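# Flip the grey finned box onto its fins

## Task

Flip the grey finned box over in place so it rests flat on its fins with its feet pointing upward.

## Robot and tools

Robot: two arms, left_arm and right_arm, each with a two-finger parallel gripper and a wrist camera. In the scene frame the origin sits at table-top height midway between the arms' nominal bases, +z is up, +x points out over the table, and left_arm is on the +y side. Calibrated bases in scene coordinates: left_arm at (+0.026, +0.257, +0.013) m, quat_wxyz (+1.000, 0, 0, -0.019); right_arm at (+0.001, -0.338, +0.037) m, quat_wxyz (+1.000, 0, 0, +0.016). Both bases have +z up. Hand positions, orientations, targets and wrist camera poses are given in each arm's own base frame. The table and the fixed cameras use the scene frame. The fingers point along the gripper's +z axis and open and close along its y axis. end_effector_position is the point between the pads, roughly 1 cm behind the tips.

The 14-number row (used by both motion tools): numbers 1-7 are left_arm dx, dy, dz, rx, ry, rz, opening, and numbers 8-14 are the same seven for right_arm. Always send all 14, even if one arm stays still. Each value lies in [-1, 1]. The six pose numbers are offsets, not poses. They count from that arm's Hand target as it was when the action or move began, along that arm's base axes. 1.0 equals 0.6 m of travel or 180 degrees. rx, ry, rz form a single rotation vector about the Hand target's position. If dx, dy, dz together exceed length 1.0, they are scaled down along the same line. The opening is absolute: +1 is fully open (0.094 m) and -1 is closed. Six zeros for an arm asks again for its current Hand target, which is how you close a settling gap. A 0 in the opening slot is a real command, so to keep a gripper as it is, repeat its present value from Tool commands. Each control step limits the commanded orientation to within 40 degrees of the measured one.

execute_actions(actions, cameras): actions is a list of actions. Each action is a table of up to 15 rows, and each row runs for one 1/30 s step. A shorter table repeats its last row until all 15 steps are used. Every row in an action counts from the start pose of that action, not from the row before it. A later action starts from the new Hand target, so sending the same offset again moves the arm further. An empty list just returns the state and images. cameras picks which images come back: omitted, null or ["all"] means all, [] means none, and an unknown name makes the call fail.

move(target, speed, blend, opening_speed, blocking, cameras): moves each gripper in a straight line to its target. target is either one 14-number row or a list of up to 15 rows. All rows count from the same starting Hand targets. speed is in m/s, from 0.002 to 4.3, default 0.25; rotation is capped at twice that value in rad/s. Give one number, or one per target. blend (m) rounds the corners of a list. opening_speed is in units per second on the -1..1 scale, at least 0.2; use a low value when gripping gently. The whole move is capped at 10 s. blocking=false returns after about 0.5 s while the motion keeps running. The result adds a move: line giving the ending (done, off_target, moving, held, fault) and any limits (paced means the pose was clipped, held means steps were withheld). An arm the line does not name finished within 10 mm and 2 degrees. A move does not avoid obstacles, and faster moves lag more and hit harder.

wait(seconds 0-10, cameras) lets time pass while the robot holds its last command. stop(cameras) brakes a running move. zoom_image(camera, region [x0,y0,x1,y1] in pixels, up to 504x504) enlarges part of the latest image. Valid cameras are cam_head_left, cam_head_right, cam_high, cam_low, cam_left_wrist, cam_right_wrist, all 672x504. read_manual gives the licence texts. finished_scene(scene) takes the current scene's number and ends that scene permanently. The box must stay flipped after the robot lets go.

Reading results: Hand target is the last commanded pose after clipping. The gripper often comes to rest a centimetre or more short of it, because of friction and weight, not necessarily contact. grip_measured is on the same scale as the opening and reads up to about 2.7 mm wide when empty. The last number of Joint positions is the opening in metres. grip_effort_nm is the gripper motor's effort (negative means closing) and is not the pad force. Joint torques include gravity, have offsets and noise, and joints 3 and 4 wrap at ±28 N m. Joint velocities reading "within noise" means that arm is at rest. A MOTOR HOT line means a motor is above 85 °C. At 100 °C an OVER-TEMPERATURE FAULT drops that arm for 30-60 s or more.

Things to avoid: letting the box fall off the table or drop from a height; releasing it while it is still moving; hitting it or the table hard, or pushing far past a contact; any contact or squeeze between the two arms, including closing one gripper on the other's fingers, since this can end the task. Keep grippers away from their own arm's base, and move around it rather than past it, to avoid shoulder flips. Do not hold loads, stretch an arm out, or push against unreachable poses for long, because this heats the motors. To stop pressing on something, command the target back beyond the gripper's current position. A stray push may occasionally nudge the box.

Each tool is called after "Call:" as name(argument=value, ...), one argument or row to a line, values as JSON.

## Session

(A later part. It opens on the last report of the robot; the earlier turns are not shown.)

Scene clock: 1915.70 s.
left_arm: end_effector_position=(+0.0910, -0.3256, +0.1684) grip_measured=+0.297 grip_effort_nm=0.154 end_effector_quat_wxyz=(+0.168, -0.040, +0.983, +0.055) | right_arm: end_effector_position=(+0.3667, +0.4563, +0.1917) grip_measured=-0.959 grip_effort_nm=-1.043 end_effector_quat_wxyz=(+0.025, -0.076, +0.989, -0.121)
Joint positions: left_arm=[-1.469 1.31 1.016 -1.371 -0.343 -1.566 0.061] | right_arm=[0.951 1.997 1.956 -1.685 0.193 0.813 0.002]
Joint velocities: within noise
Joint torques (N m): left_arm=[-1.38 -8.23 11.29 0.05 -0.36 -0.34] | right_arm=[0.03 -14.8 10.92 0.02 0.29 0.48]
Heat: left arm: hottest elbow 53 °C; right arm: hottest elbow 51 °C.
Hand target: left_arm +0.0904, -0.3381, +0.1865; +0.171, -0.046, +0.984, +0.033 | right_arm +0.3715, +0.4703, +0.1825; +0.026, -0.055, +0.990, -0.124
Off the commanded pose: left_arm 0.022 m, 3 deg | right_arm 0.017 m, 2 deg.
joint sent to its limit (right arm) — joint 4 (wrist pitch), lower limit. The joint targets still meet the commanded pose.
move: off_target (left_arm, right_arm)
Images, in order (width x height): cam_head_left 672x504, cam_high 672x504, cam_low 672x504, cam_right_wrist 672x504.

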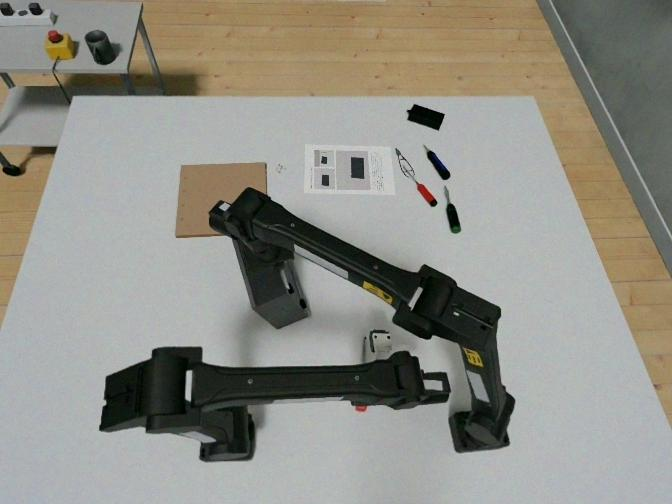

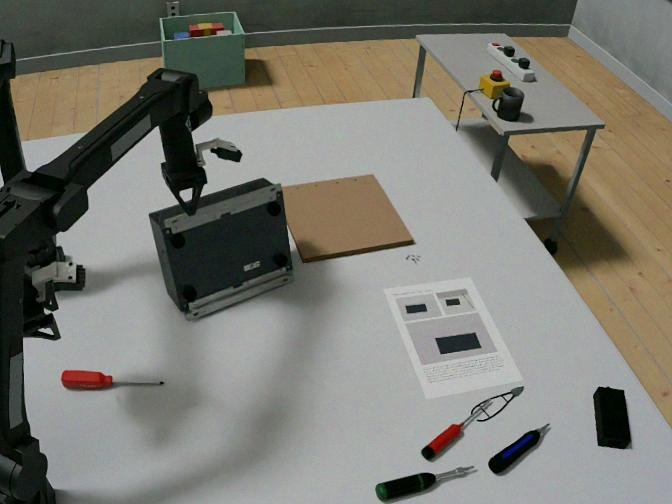

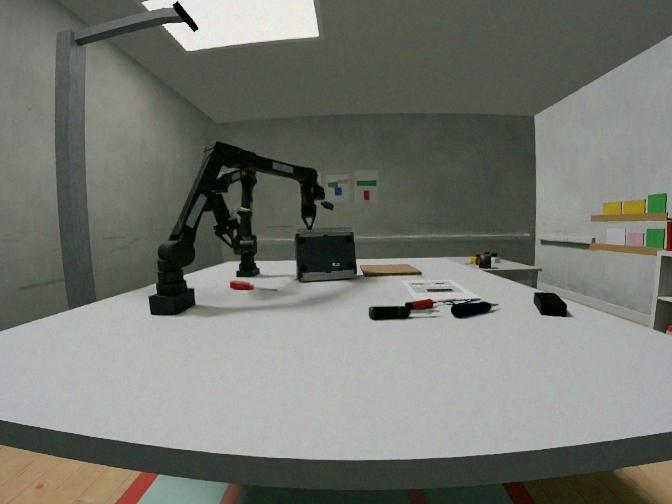

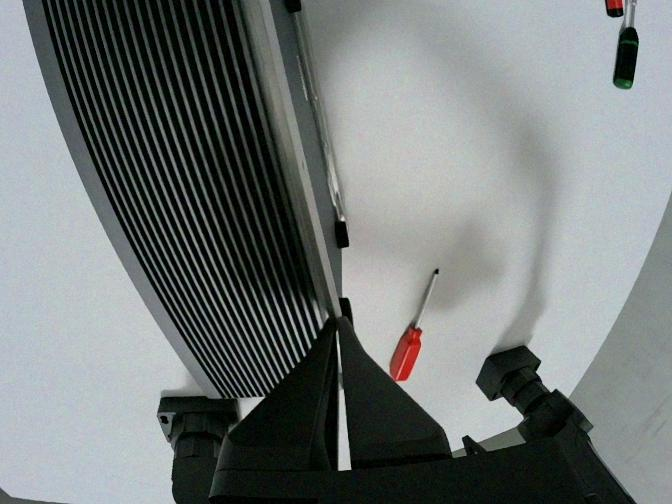

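Call:
move(
  target=[0,0,0,0,0,0,0.3,0,0.01,-0.05,0,0,0,-1],
  speed=[0.04],
  cameras=["cam_high","cam_low","cam_head_left"],
)

Call:
zoom_image(
  camera="cam_high",
  region=[120, 150, 340, 340],
)

Call:
zoom_image(
  camera="cam_low",
  region=[230, 220, 400, 320],
)

Scene clock: 1925.97 s.
left_arm: end_effector_position=(+0.0910, -0.3256, +0.1684) grip_measured=+0.297 grip_effort_nm=0.159 end_effector_quat_wxyz=(+0.168, -0.040, +0.983, +0.055) | right_arm: end_effector_position=(+0.3665, +0.4568, +0.1911) grip_measured=-0.959 grip_effort_nm=-1.043 end_effector_quat_wxyz=(+0.026, -0.074, +0.990, -0.121)
Joint positions: left_arm=[-1.469 1.31 1.016 -1.371 -0.343 -1.566 0.061] | right_arm=[0.952 1.998 1.956 -1.684 0.194 0.818 0.002]
Joint velocities: within noise
Joint torques (N m): left_arm=[-1.38 -8.35 11.25 0.06 -0.36 -0.34] | right_arm=[0.79 -13.27 7.72 2.19 0.17 0.48]
Heat: left arm: hottest elbow 53 °C; right arm: hottest elbow 51 °C.
Hand target: left_arm +0.0904, -0.3381, +0.1865; +0.171, -0.046, +0.984, +0.033 | right_arm +0.3716, +0.4762, +0.1525; +0.026, -0.055, +0.990, -0.124
Off the commanded pose: left_arm 0.022 m, 3 deg | right_arm 0.044 m, 2 deg.
move: off_target (left_arm, right_arm)
Images, in order (width x height): cam_head_left 672x504, cam_high 672x504, cam_low 672x504.

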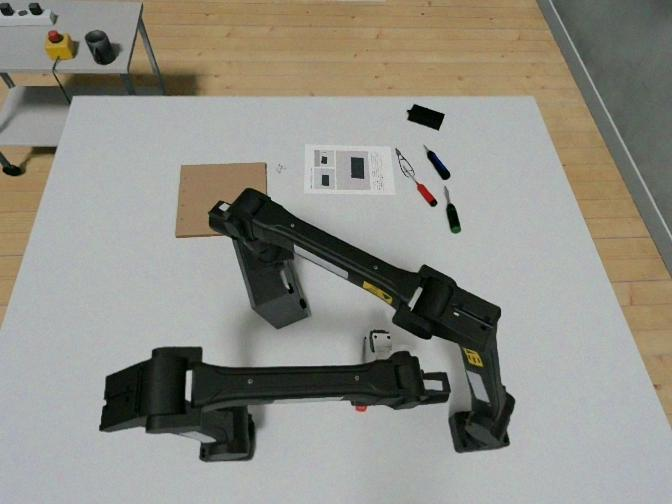

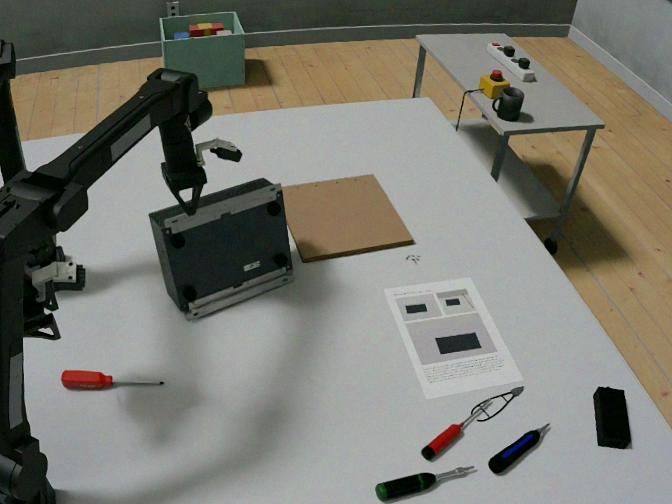

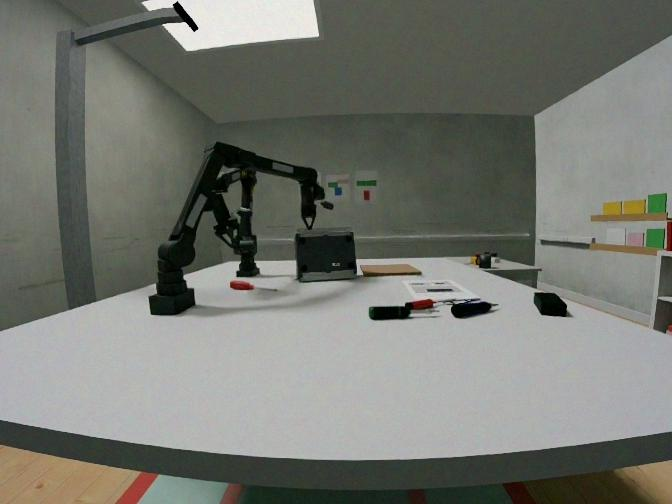

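Scaled by 2.291.

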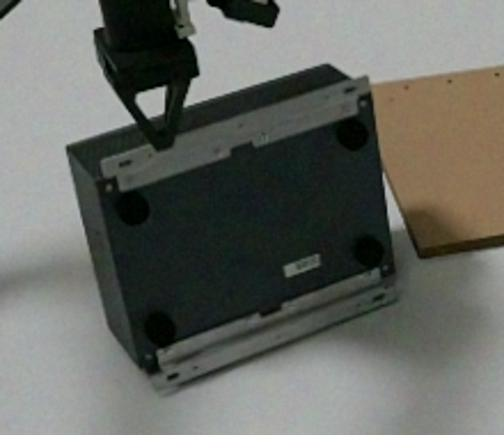

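Scaled by 2.965.

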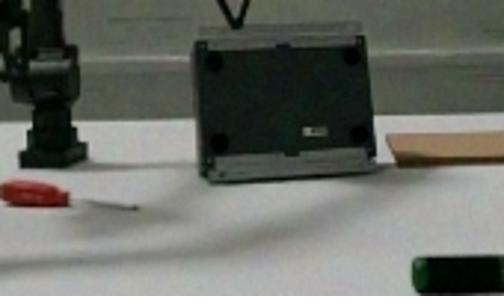

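Call:
move(
  target=[
    [0,0,0,0,0,0,0.3,-0.008,-0.03,0.06,0,0,0,-1],
    [0,0,0,0,0,0,0.3,-0.008,-0.03,0.06,0,0,0,-0.3],
  ],
  speed=[0.06,0.1],
  opening_speed=0.5,
  cameras=["cam_high","cam_low","cam_right_wrist"],
)

Call:
zoom_image(
  camera="cam_high",
  region=[120, 150, 340, 340],
)

Scene clock: 1939.97 s.
left_arm: end_effector_position=(+0.0910, -0.3256, +0.1684) grip_measured=+0.297 grip_effort_nm=0.159 end_effector_quat_wxyz=(+0.168, -0.040, +0.983, +0.055) | right_arm: end_effector_position=(+0.3671, +0.4556, +0.1907) grip_measured=-0.302 grip_effort_nm=0.066 end_effector_quat_wxyz=(+0.029, -0.060, +0.990, -0.124)
Joint positions: left_arm=[-1.469 1.31 1.016 -1.371 -0.343 -1.566 0.061] | right_arm=[0.952 1.998 1.954 -1.685 0.2 0.847 0.033]
Joint velocities: within noise
Joint torques (N m): left_arm=[-1.38 -8.35 11.22 0.02 -0.35 -0.34] | right_arm=[-1.2 -17.44 8.21 0.18 0 0.14]
Heat: left arm: hottest elbow 53 °C; right arm: hottest elbow 50 °C.
Hand target: left_arm +0.0904, -0.3381, +0.1865; +0.171, -0.046, +0.984, +0.033 | right_arm +0.3668, +0.4582, +0.1884; +0.026, -0.055, +0.990, -0.124
Off the commanded pose: left_arm 0.022 m, 3 deg | right_arm 0.003 m, 1 deg.
joint sent to its limit (right arm) — joint 4 (wrist pitch), lower limit. The joint targets still meet the commanded pose.
move: off_target (left_arm)
Images, in order (width x height): cam_high 672x504, cam_low 672x504, cam_right_wrist 672x504.

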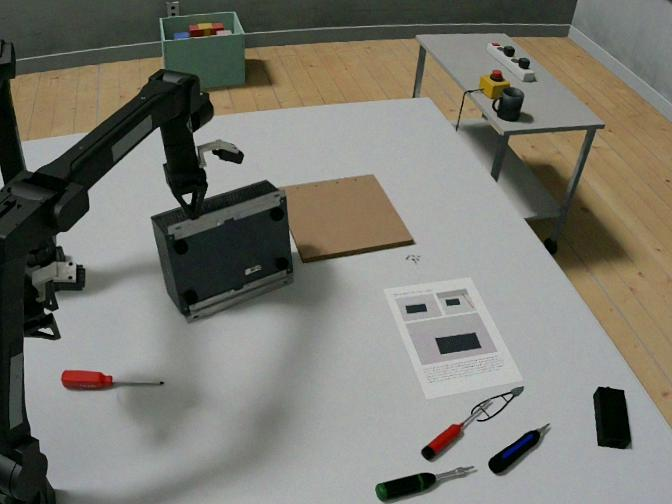

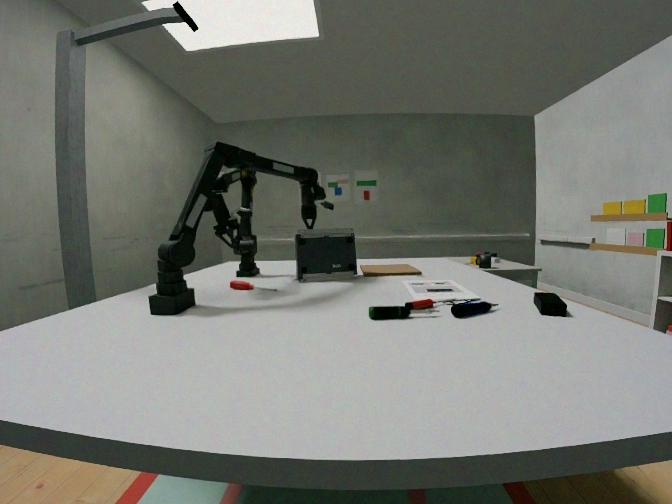

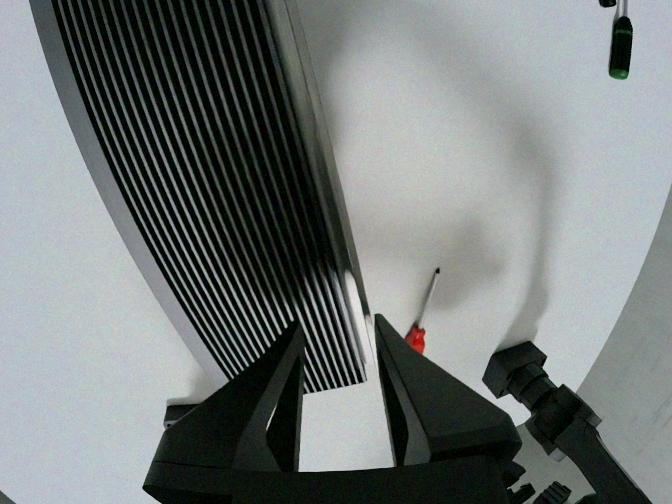

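Scaled by 2.291.

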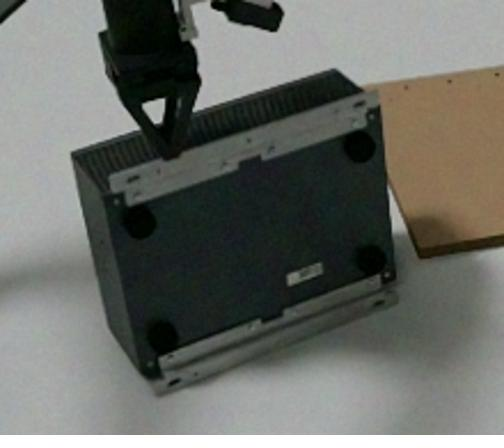

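Call:
move(
  target=[
    [0,0,0,0,0,0,-1,-0.01,0.04,0.14,0,0,0,-0.3],
    [0,0,0,0,0,0,-1,-0.03,-0.6,0.14,0.1,0,0,-0.3],
  ],
  speed=[0.15,0.4],
)

Call:
zoom_image(
  camera="cam_head_left",
  region=[200, 180, 360, 340],
)

Scene clock: 1979.53 s.
left_arm: end_effector_position=(+0.0910, -0.3256, +0.1684) grip_measured=-0.989 grip_effort_nm=-0.598 end_effector_quat_wxyz=(+0.168, -0.040, +0.983, +0.055) | right_arm: end_effector_position=(+0.3478, +0.1030, +0.2700) grip_measured=-0.301 grip_effort_nm=0.061 end_effector_quat_wxyz=(+0.035, -0.053, +0.997, +0.031)
Joint positions: left_arm=[-1.469 1.31 1.016 -1.371 -0.343 -1.566 0.001] | right_arm=[0.267 1.234 1.245 -1.501 -0.046 0.163 0.033]
Joint velocities: within noise
Joint torques (N m): left_arm=[-1.38 -8.35 11.23 0.06 -0.35 -0.32] | right_arm=[-1.49 -6.71 8.4 0.46 -0.18 -0.1]
Heat: left arm: hottest elbow 54 °C; right arm: hottest elbow 50 °C.
Hand target: left_arm +0.0904, -0.3381, +0.1865; +0.171, -0.047, +0.984, +0.033 | right_arm +0.3488, +0.0983, +0.2724; +0.035, -0.051, +0.998, +0.032
Off the commanded pose: left_arm 0.022 m, 3 deg | right_arm 0.005 m, 0 deg.
move: off_target (left_arm)

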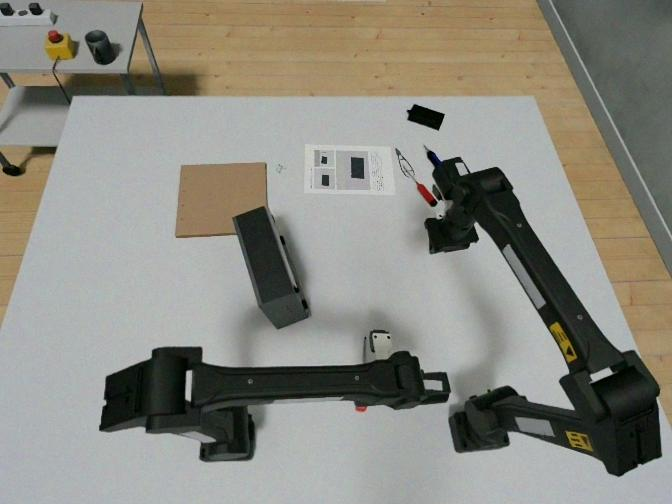

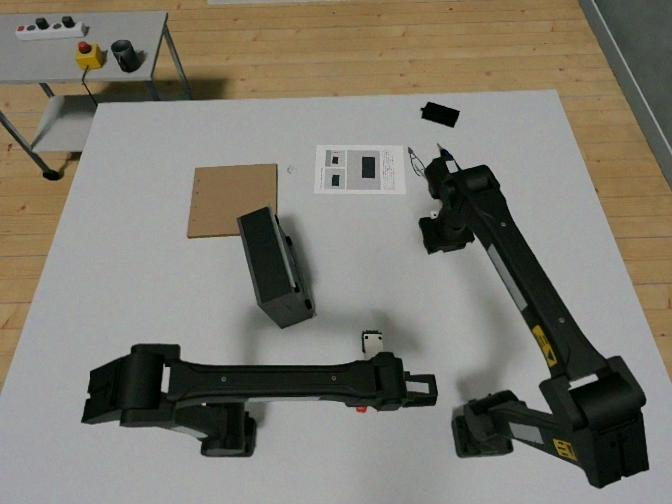

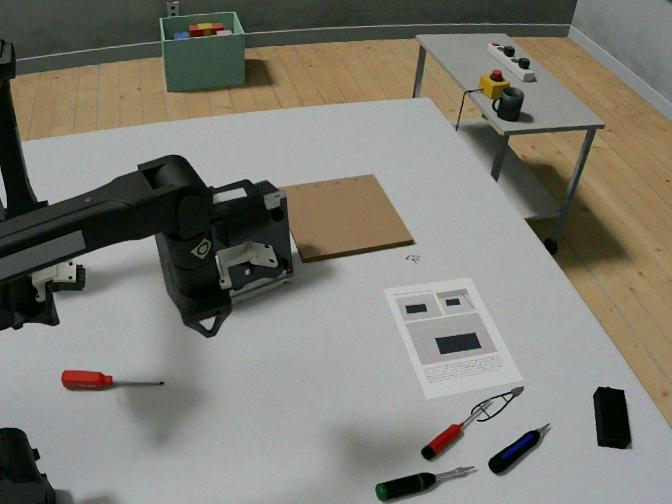

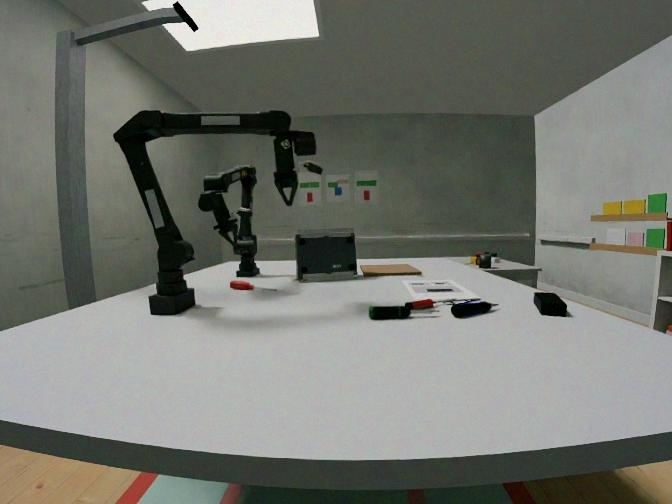

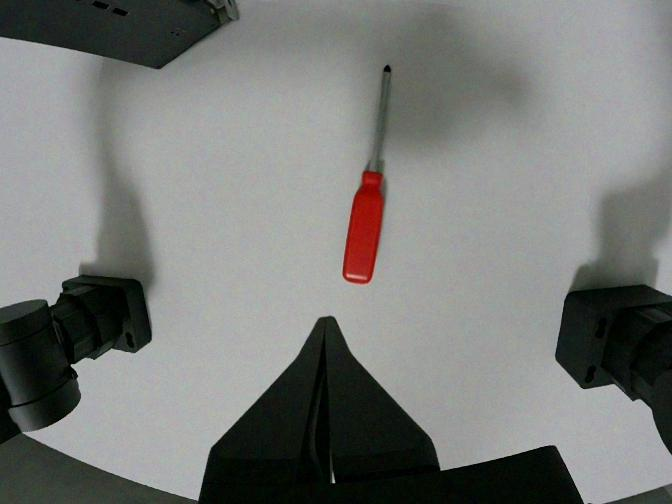

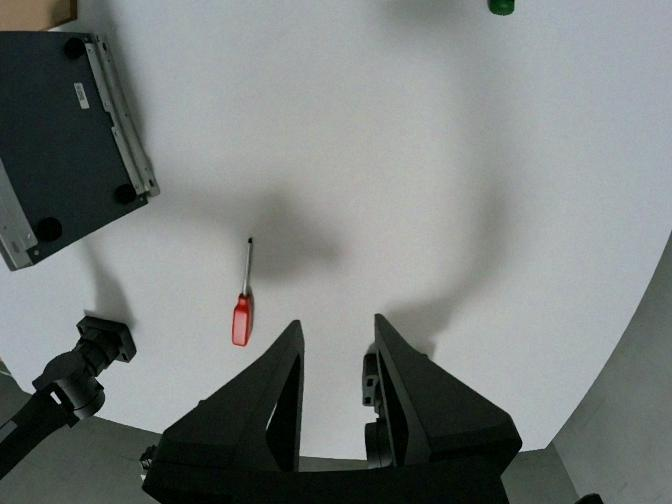

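Scaled by 3.150.

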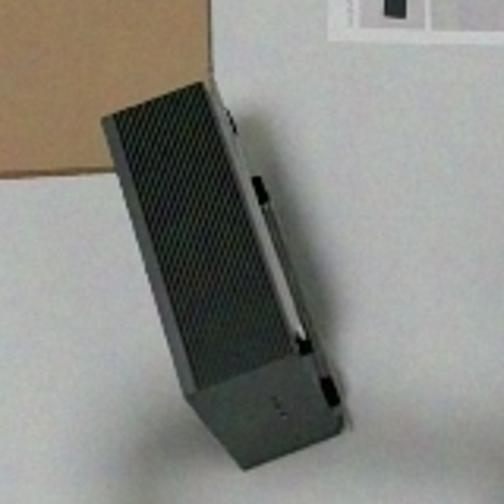

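Call:
move(
  target=[
    [0.15,0.45,0.2,-0.06,0.026,0.285,0.9,-0.1,0,0,0,0,0,-0.3],
    [0.525,0.58,0.2,-0.117,0.053,0.57,0.9,-0.1,0,0,0,0,0,-0.3],
    [0.525,0.58,-0.03,-0.117,0.053,0.57,0.9,-0.1,0,0,0,0,0,-0.3],
  ],
  speed=[0.35,0.35,0.3],
  blend=[0.05,0.02,0],
  cameras=["cam_head_left","cam_high","cam_left_wrist"],
)

Call:
zoom_image(
  camera="cam_head_left",
  region=[200, 180, 360, 340],
)

Scene clock: 2029.93 s.
left_arm: end_effector_position=(+0.4021, +0.0079, +0.1744) grip_measured=+0.897 grip_effort_nm=0.154 end_effector_quat_wxyz=(-0.003, +0.810, -0.587, +0.002) | right_arm: end_effector_position=(+0.2927, +0.0948, +0.2688) grip_measured=-0.301 grip_effort_nm=0.061 end_effector_quat_wxyz=(+0.033, -0.048, +0.998, +0.032)
Joint positions: left_arm=[0.02 1.416 1.165 -1.313 -0.002 -1.867 0.089] | right_arm=[0.289 1.089 1.131 -1.534 -0.046 0.196 0.033]
Joint velocities: within noise
Joint torques (N m): left_arm=[-0.26 -8.29 8.27 1.02 0.09 -0.33] | right_arm=[0.38 -5.77 8.2 0.35 0 0.08]
Heat: left arm: hottest elbow 54 °C; right arm: hottest elbow 51 °C.
Hand target: left_arm +0.4054, +0.0100, +0.1684; +0.000, +0.815, -0.579, +0.001 | right_arm +0.2888, +0.0983, +0.2724; +0.034, -0.051, +0.998, +0.032
Off the commanded pose: left_arm 0.007 m, 1 deg | right_arm 0.006 m, 0 deg.
move: done
Images, in order (width x height): cam_head_left 672x504, cam_high 672x504, cam_left_wrist 672x504.

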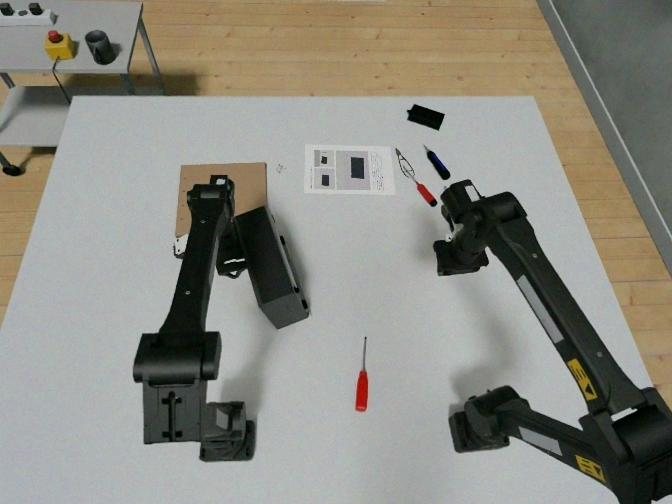

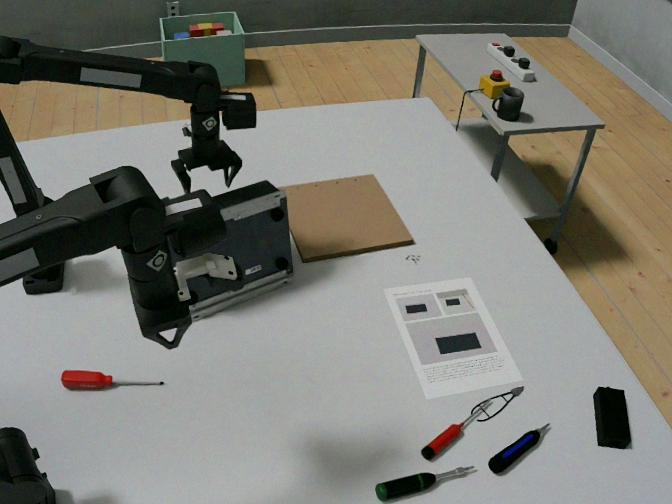

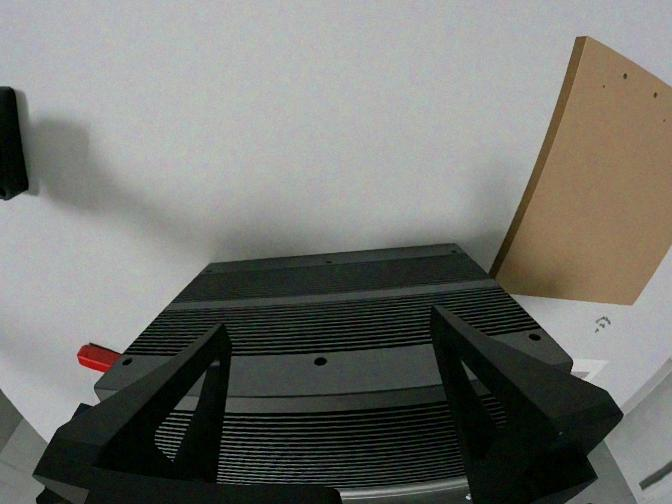

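Scaled by 3.150.

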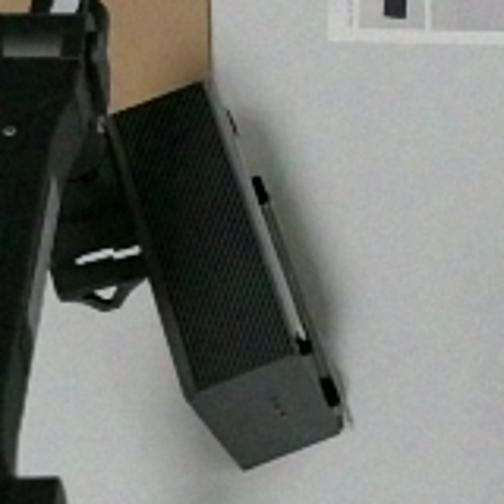

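Call:
move(
  target=[
    [-0.01,0.045,0,0,0,0,0.9,0,0,0,0,0,0,-0.3],
    [-0.01,0.045,-0.22,0,0,0,0.9,0,0,0,0,0,0,-0.3],
  ],
  speed=[0.2,0.25],
  cameras=["cam_head_left","cam_high","cam_left_wrist"],
)

Call:
zoom_image(
  camera="cam_head_left",
  region=[200, 180, 360, 340],
)

Scene clock: 2047.07 s.
left_arm: end_effector_position=(+0.3972, +0.0355, +0.0432) grip_measured=+0.897 grip_effort_nm=0.159 end_effector_quat_wxyz=(-0.003, +0.818, -0.575, +0.003) | right_arm: end_effector_position=(+0.2927, +0.0948, +0.2688) grip_measured=-0.301 grip_effort_nm=0.061 end_effector_quat_wxyz=(+0.033, -0.048, +0.998, +0.032)
Joint positions: left_arm=[0.09 1.559 0.942 -0.946 -0.001 -1.825 0.089] | right_arm=[0.289 1.089 1.131 -1.534 -0.046 0.196 0.033]
Joint velocities: within noise
Joint torques (N m): left_arm=[-0.38 -8.64 7.17 1.02 0.06 -0.06] | right_arm=[0.73 -5.95 8.08 0.42 0.01 0.05]
Heat: left arm: hottest elbow 51 °C; right arm: hottest elbow 49 °C.
Hand target: left_arm +0.3993, +0.0370, +0.0364; +0.000, +0.815, -0.579, +0.001 | right_arm +0.2888, +0.0983, +0.2724; +0.034, -0.051, +0.998, +0.032
Off the commanded pose: left_arm 0.007 m, 1 deg | right_arm 0.006 m, 0 deg.
move: done
Images, in order (width x height): cam_head_left 672x504, cam_high 672x504, cam_left_wrist 672x504.

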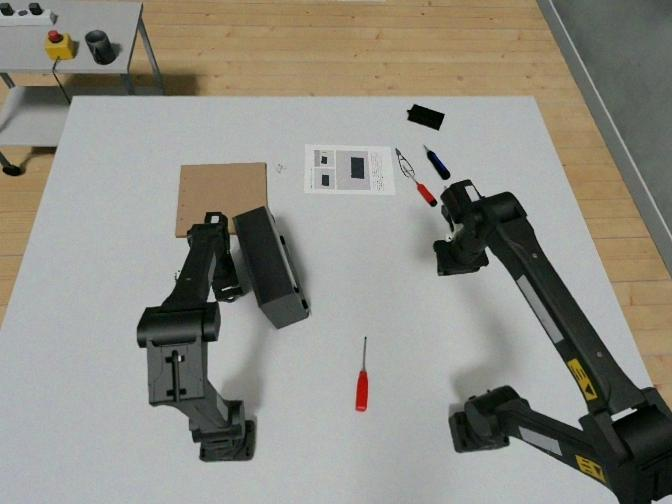

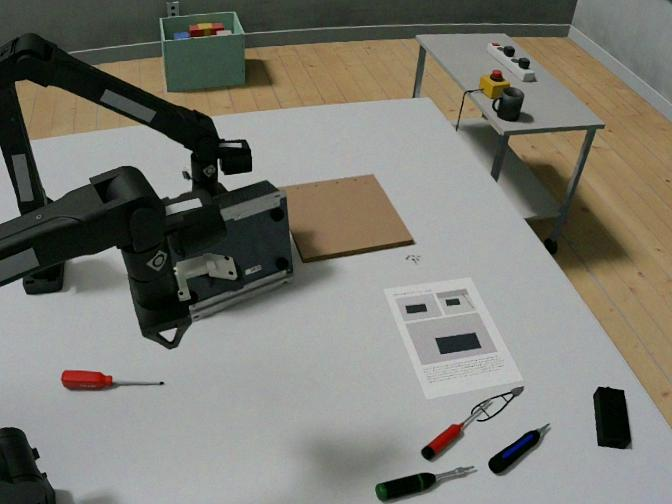

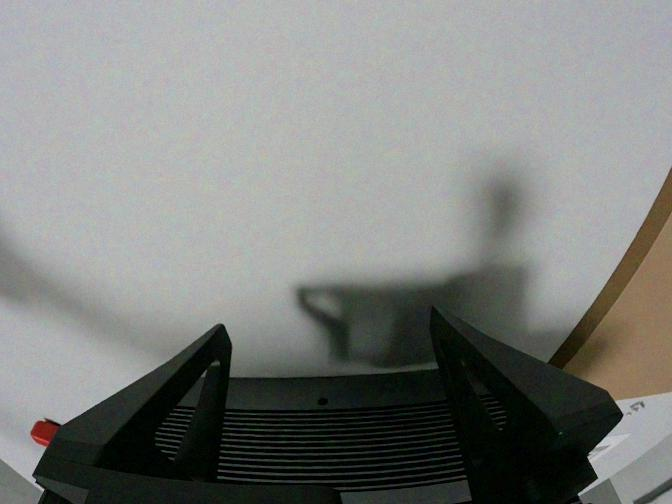

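Scaled by 3.150.

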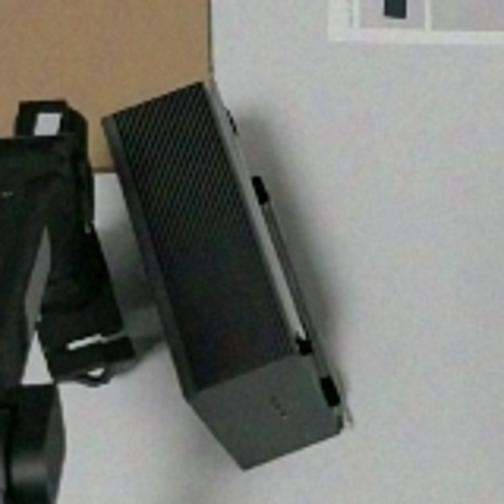

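Call:
move(
  target=[
    [0.015,-0.06,0,0,0,0,0.9,0,-0.25,0,0,0,0,-0.3],
    [0.055,-0.27,0,0,0,-0.025,0.9,0,-0.25,0,0,0,0,-0.3],
  ],
  speed=[0.06,0.06],
  cameras=["cam_head_left","cam_high","cam_left_wrist"],
)

Call:
zoom_image(
  camera="cam_head_left",
  region=[220, 180, 380, 340],
)

Scene clock: 2064.00 s.
left_arm: end_effector_position=(+0.4239, -0.1001, +0.0397) grip_measured=+0.897 grip_effort_nm=0.154 end_effector_quat_wxyz=(-0.003, +0.797, -0.604, +0.004) | right_arm: end_effector_position=(+0.2859, -0.0475, +0.2676) grip_measured=-0.301 grip_effort_nm=0.066 end_effector_quat_wxyz=(+0.033, -0.053, +0.998, +0.031)
Joint positions: left_arm=[-0.232 1.649 1.044 -0.956 -0.003 -2.077 0.089] | right_arm=[-0.209 1.061 1.109 -1.571 -0.077 -0.314 0.033]
Joint velocities: within noise
Joint torques (N m): left_arm=[-4.66 -8.7 10.21 0.18 0.31 -0.39] | right_arm=[-2.14 -3.96 9.22 0.49 -0.25 -0.12]
Heat: left arm: hottest elbow 50 °C; right arm: hottest elbow 48 °C.
Hand target: left_arm +0.4323, -0.1250, +0.0365; +0.000, +0.792, -0.611, +0.001 | right_arm +0.2888, -0.0517, +0.2724; +0.035, -0.051, +0.998, +0.032
Off the commanded pose: left_arm 0.026 m, 1 deg | right_arm 0.007 m, 0 deg.
joint sent to its limit (left arm) — joint 6 (wrist roll), lower limit. The joint targets still meet the commanded pose.
move: off_target (left_arm)
Images, in order (width x height): cam_head_left 672x504, cam_high 672x504, cam_left_wrist 672x504.

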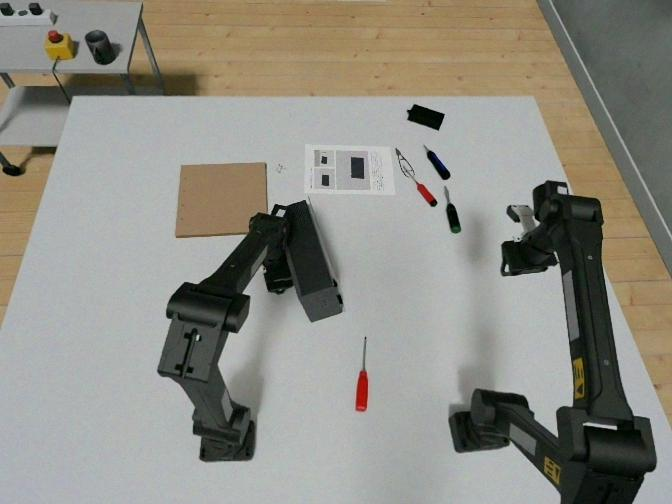

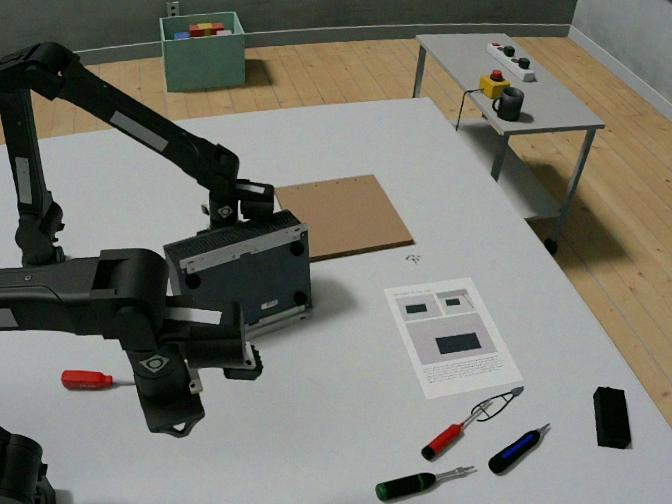

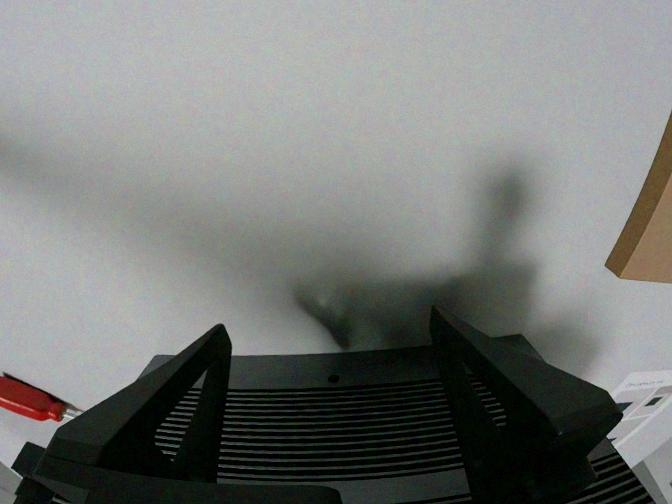

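Scaled by 3.150.

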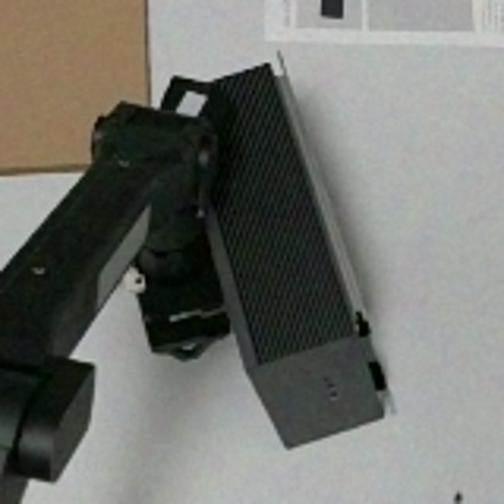

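Call:
move(
  target=[0.03,-0.19,0,0,0,-0.045,0.9,0,0,0,0,0,0,-0.3],
  speed=[0.06],
  cameras=["cam_head_left","cam_high"],
)

Call:
zoom_image(
  camera="cam_head_left",
  region=[240, 180, 400, 340],
)

Scene clock: 2088.90 s.
left_arm: end_effector_position=(+0.4479, -0.2076, +0.0408) grip_measured=+0.897 grip_effort_nm=0.154 end_effector_quat_wxyz=(+0.007, +0.737, -0.675, +0.006) | right_arm: end_effector_position=(+0.2859, -0.0475, +0.2676) grip_measured=-0.301 grip_effort_nm=0.061 end_effector_quat_wxyz=(+0.033, -0.053, +0.998, +0.031)
Joint positions: left_arm=[-0.428 1.779 1.227 -1.012 0.016 -2.086 0.089] | right_arm=[-0.209 1.061 1.109 -1.571 -0.077 -0.314 0.033]
Joint velocities: within noise
Joint torques (N m): left_arm=[-5.07 -11.05 10.7 0.25 0.32 -0.3] | right_arm=[-1.61 -3.84 9.21 0.34 -0.21 -0.12]
Heat: left arm: hottest elbow 51 °C; right arm: hottest elbow 49 °C.
Hand target: left_arm +0.4502, -0.2390, +0.0363; +0.000, +0.747, -0.665, +0.001 | right_arm +0.2888, -0.0517, +0.2724; +0.035, -0.051, +0.998, +0.032
Off the commanded pose: left_arm 0.032 m, 2 deg | right_arm 0.007 m, 0 deg.
joint sent to its limit (left arm) — joint 6 (wrist roll), lower limit. The joint targets are off in orientation, not in position.
move: off_target (left_arm)
Images, in order (width x height): cam_head_left 672x504, cam_high 672x504.

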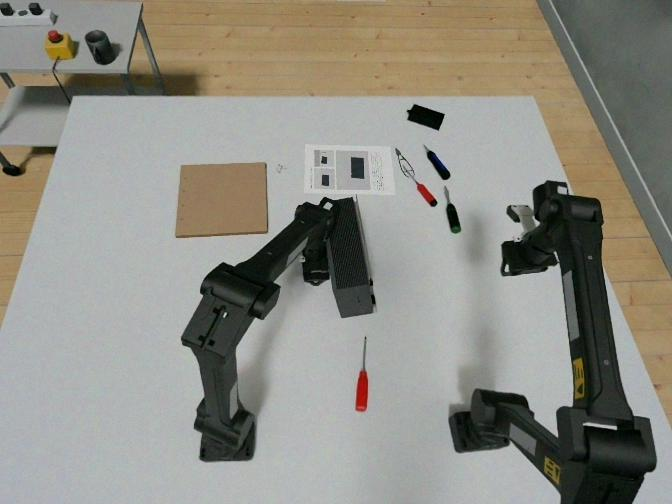

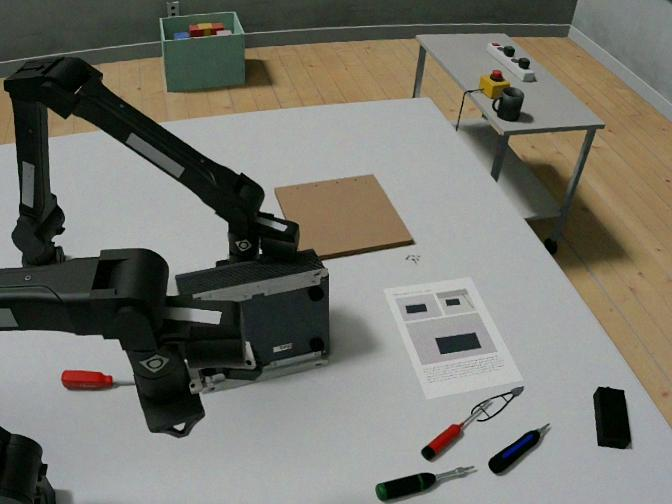

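Scaled by 3.150.

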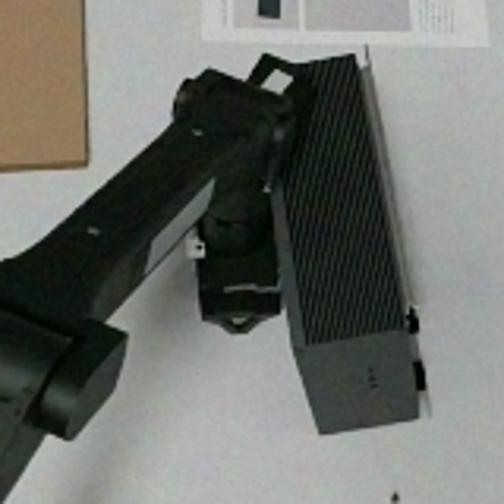

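Call:
move(
  target=[
    [-0.005,0.09,0,0,0,-0.01,0.9,0,0,0,0,0,0,-0.3],
    [-0.037,0.09,0,0,0,-0.01,-1,0,0,0,0,0,0,-0.3],
    [-0.028,-0.165,0,0,0,-0.075,-1,0,0,0,0,0,0,-0.3],
  ],
  speed=[0.1,0.15,0.06],
  cameras=["cam_head_left","cam_high"],
)

Call:
zoom_image(
  camera="cam_head_left",
  region=[260, 180, 420, 340],
)

Scene clock: 2108.17 s.
left_arm: end_effector_position=(+0.4373, -0.3024, +0.0435) grip_measured=-0.989 grip_effort_nm=-0.603 end_effector_quat_wxyz=(-0.001, +0.678, -0.735, +0.001) | right_arm: end_effector_position=(+0.2859, -0.0475, +0.2676) grip_measured=-0.301 grip_effort_nm=0.066 end_effector_quat_wxyz=(+0.033, -0.053, +0.998, +0.031)
Joint positions: left_arm=[-0.605 1.864 1.362 -1.066 -0.003 -2.094 0.001] | right_arm=[-0.209 1.061 1.109 -1.571 -0.077 -0.314 0.033]
Joint velocities: within noise
Joint torques (N m): left_arm=[-5.42 -12.28 11.21 0.32 0.3 -0.2] | right_arm=[-2.26 -3.78 9.37 0.4 -0.25 -0.1]
Heat: left arm: hottest elbow 51 °C; right arm: hottest elbow 49 °C.
Hand target: left_arm +0.4336, -0.3381, +0.0366; +0.000, +0.663, -0.748, +0.001 | right_arm +0.2888, -0.0517, +0.2724; +0.035, -0.051, +0.998, +0.032
Off the commanded pose: left_arm 0.037 m, 2 deg | right_arm 0.007 m, 0 deg.
joint sent to its limit (left arm) — joint 6 (wrist roll), lower limit. The joint targets still meet the commanded pose.
move: off_target (left_arm)
Images, in order (width x height): cam_head_left 672x504, cam_high 672x504.

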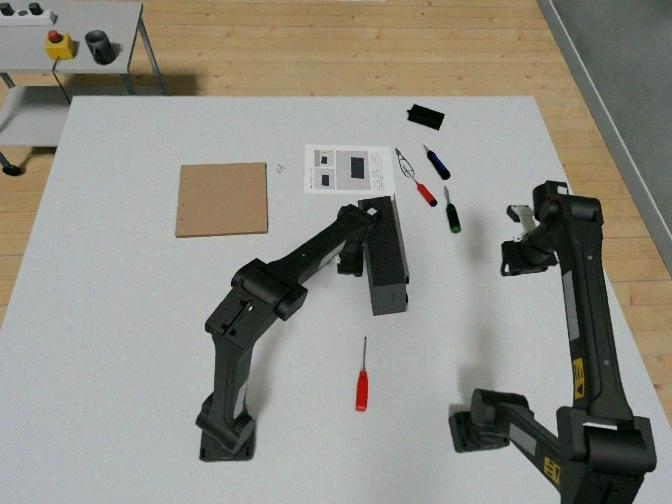

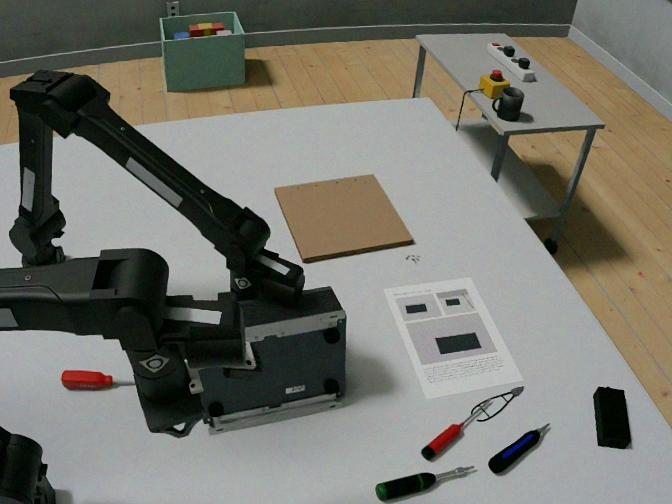

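Scaled by 3.150.

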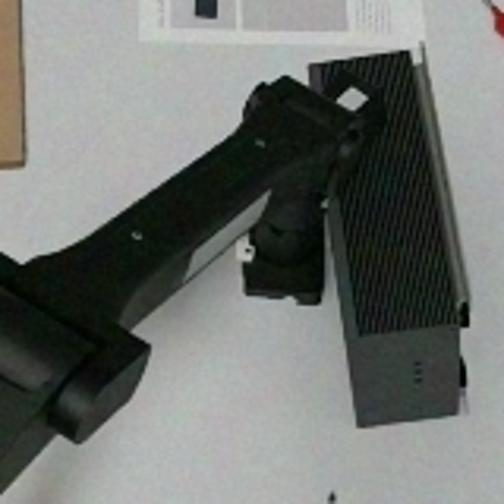

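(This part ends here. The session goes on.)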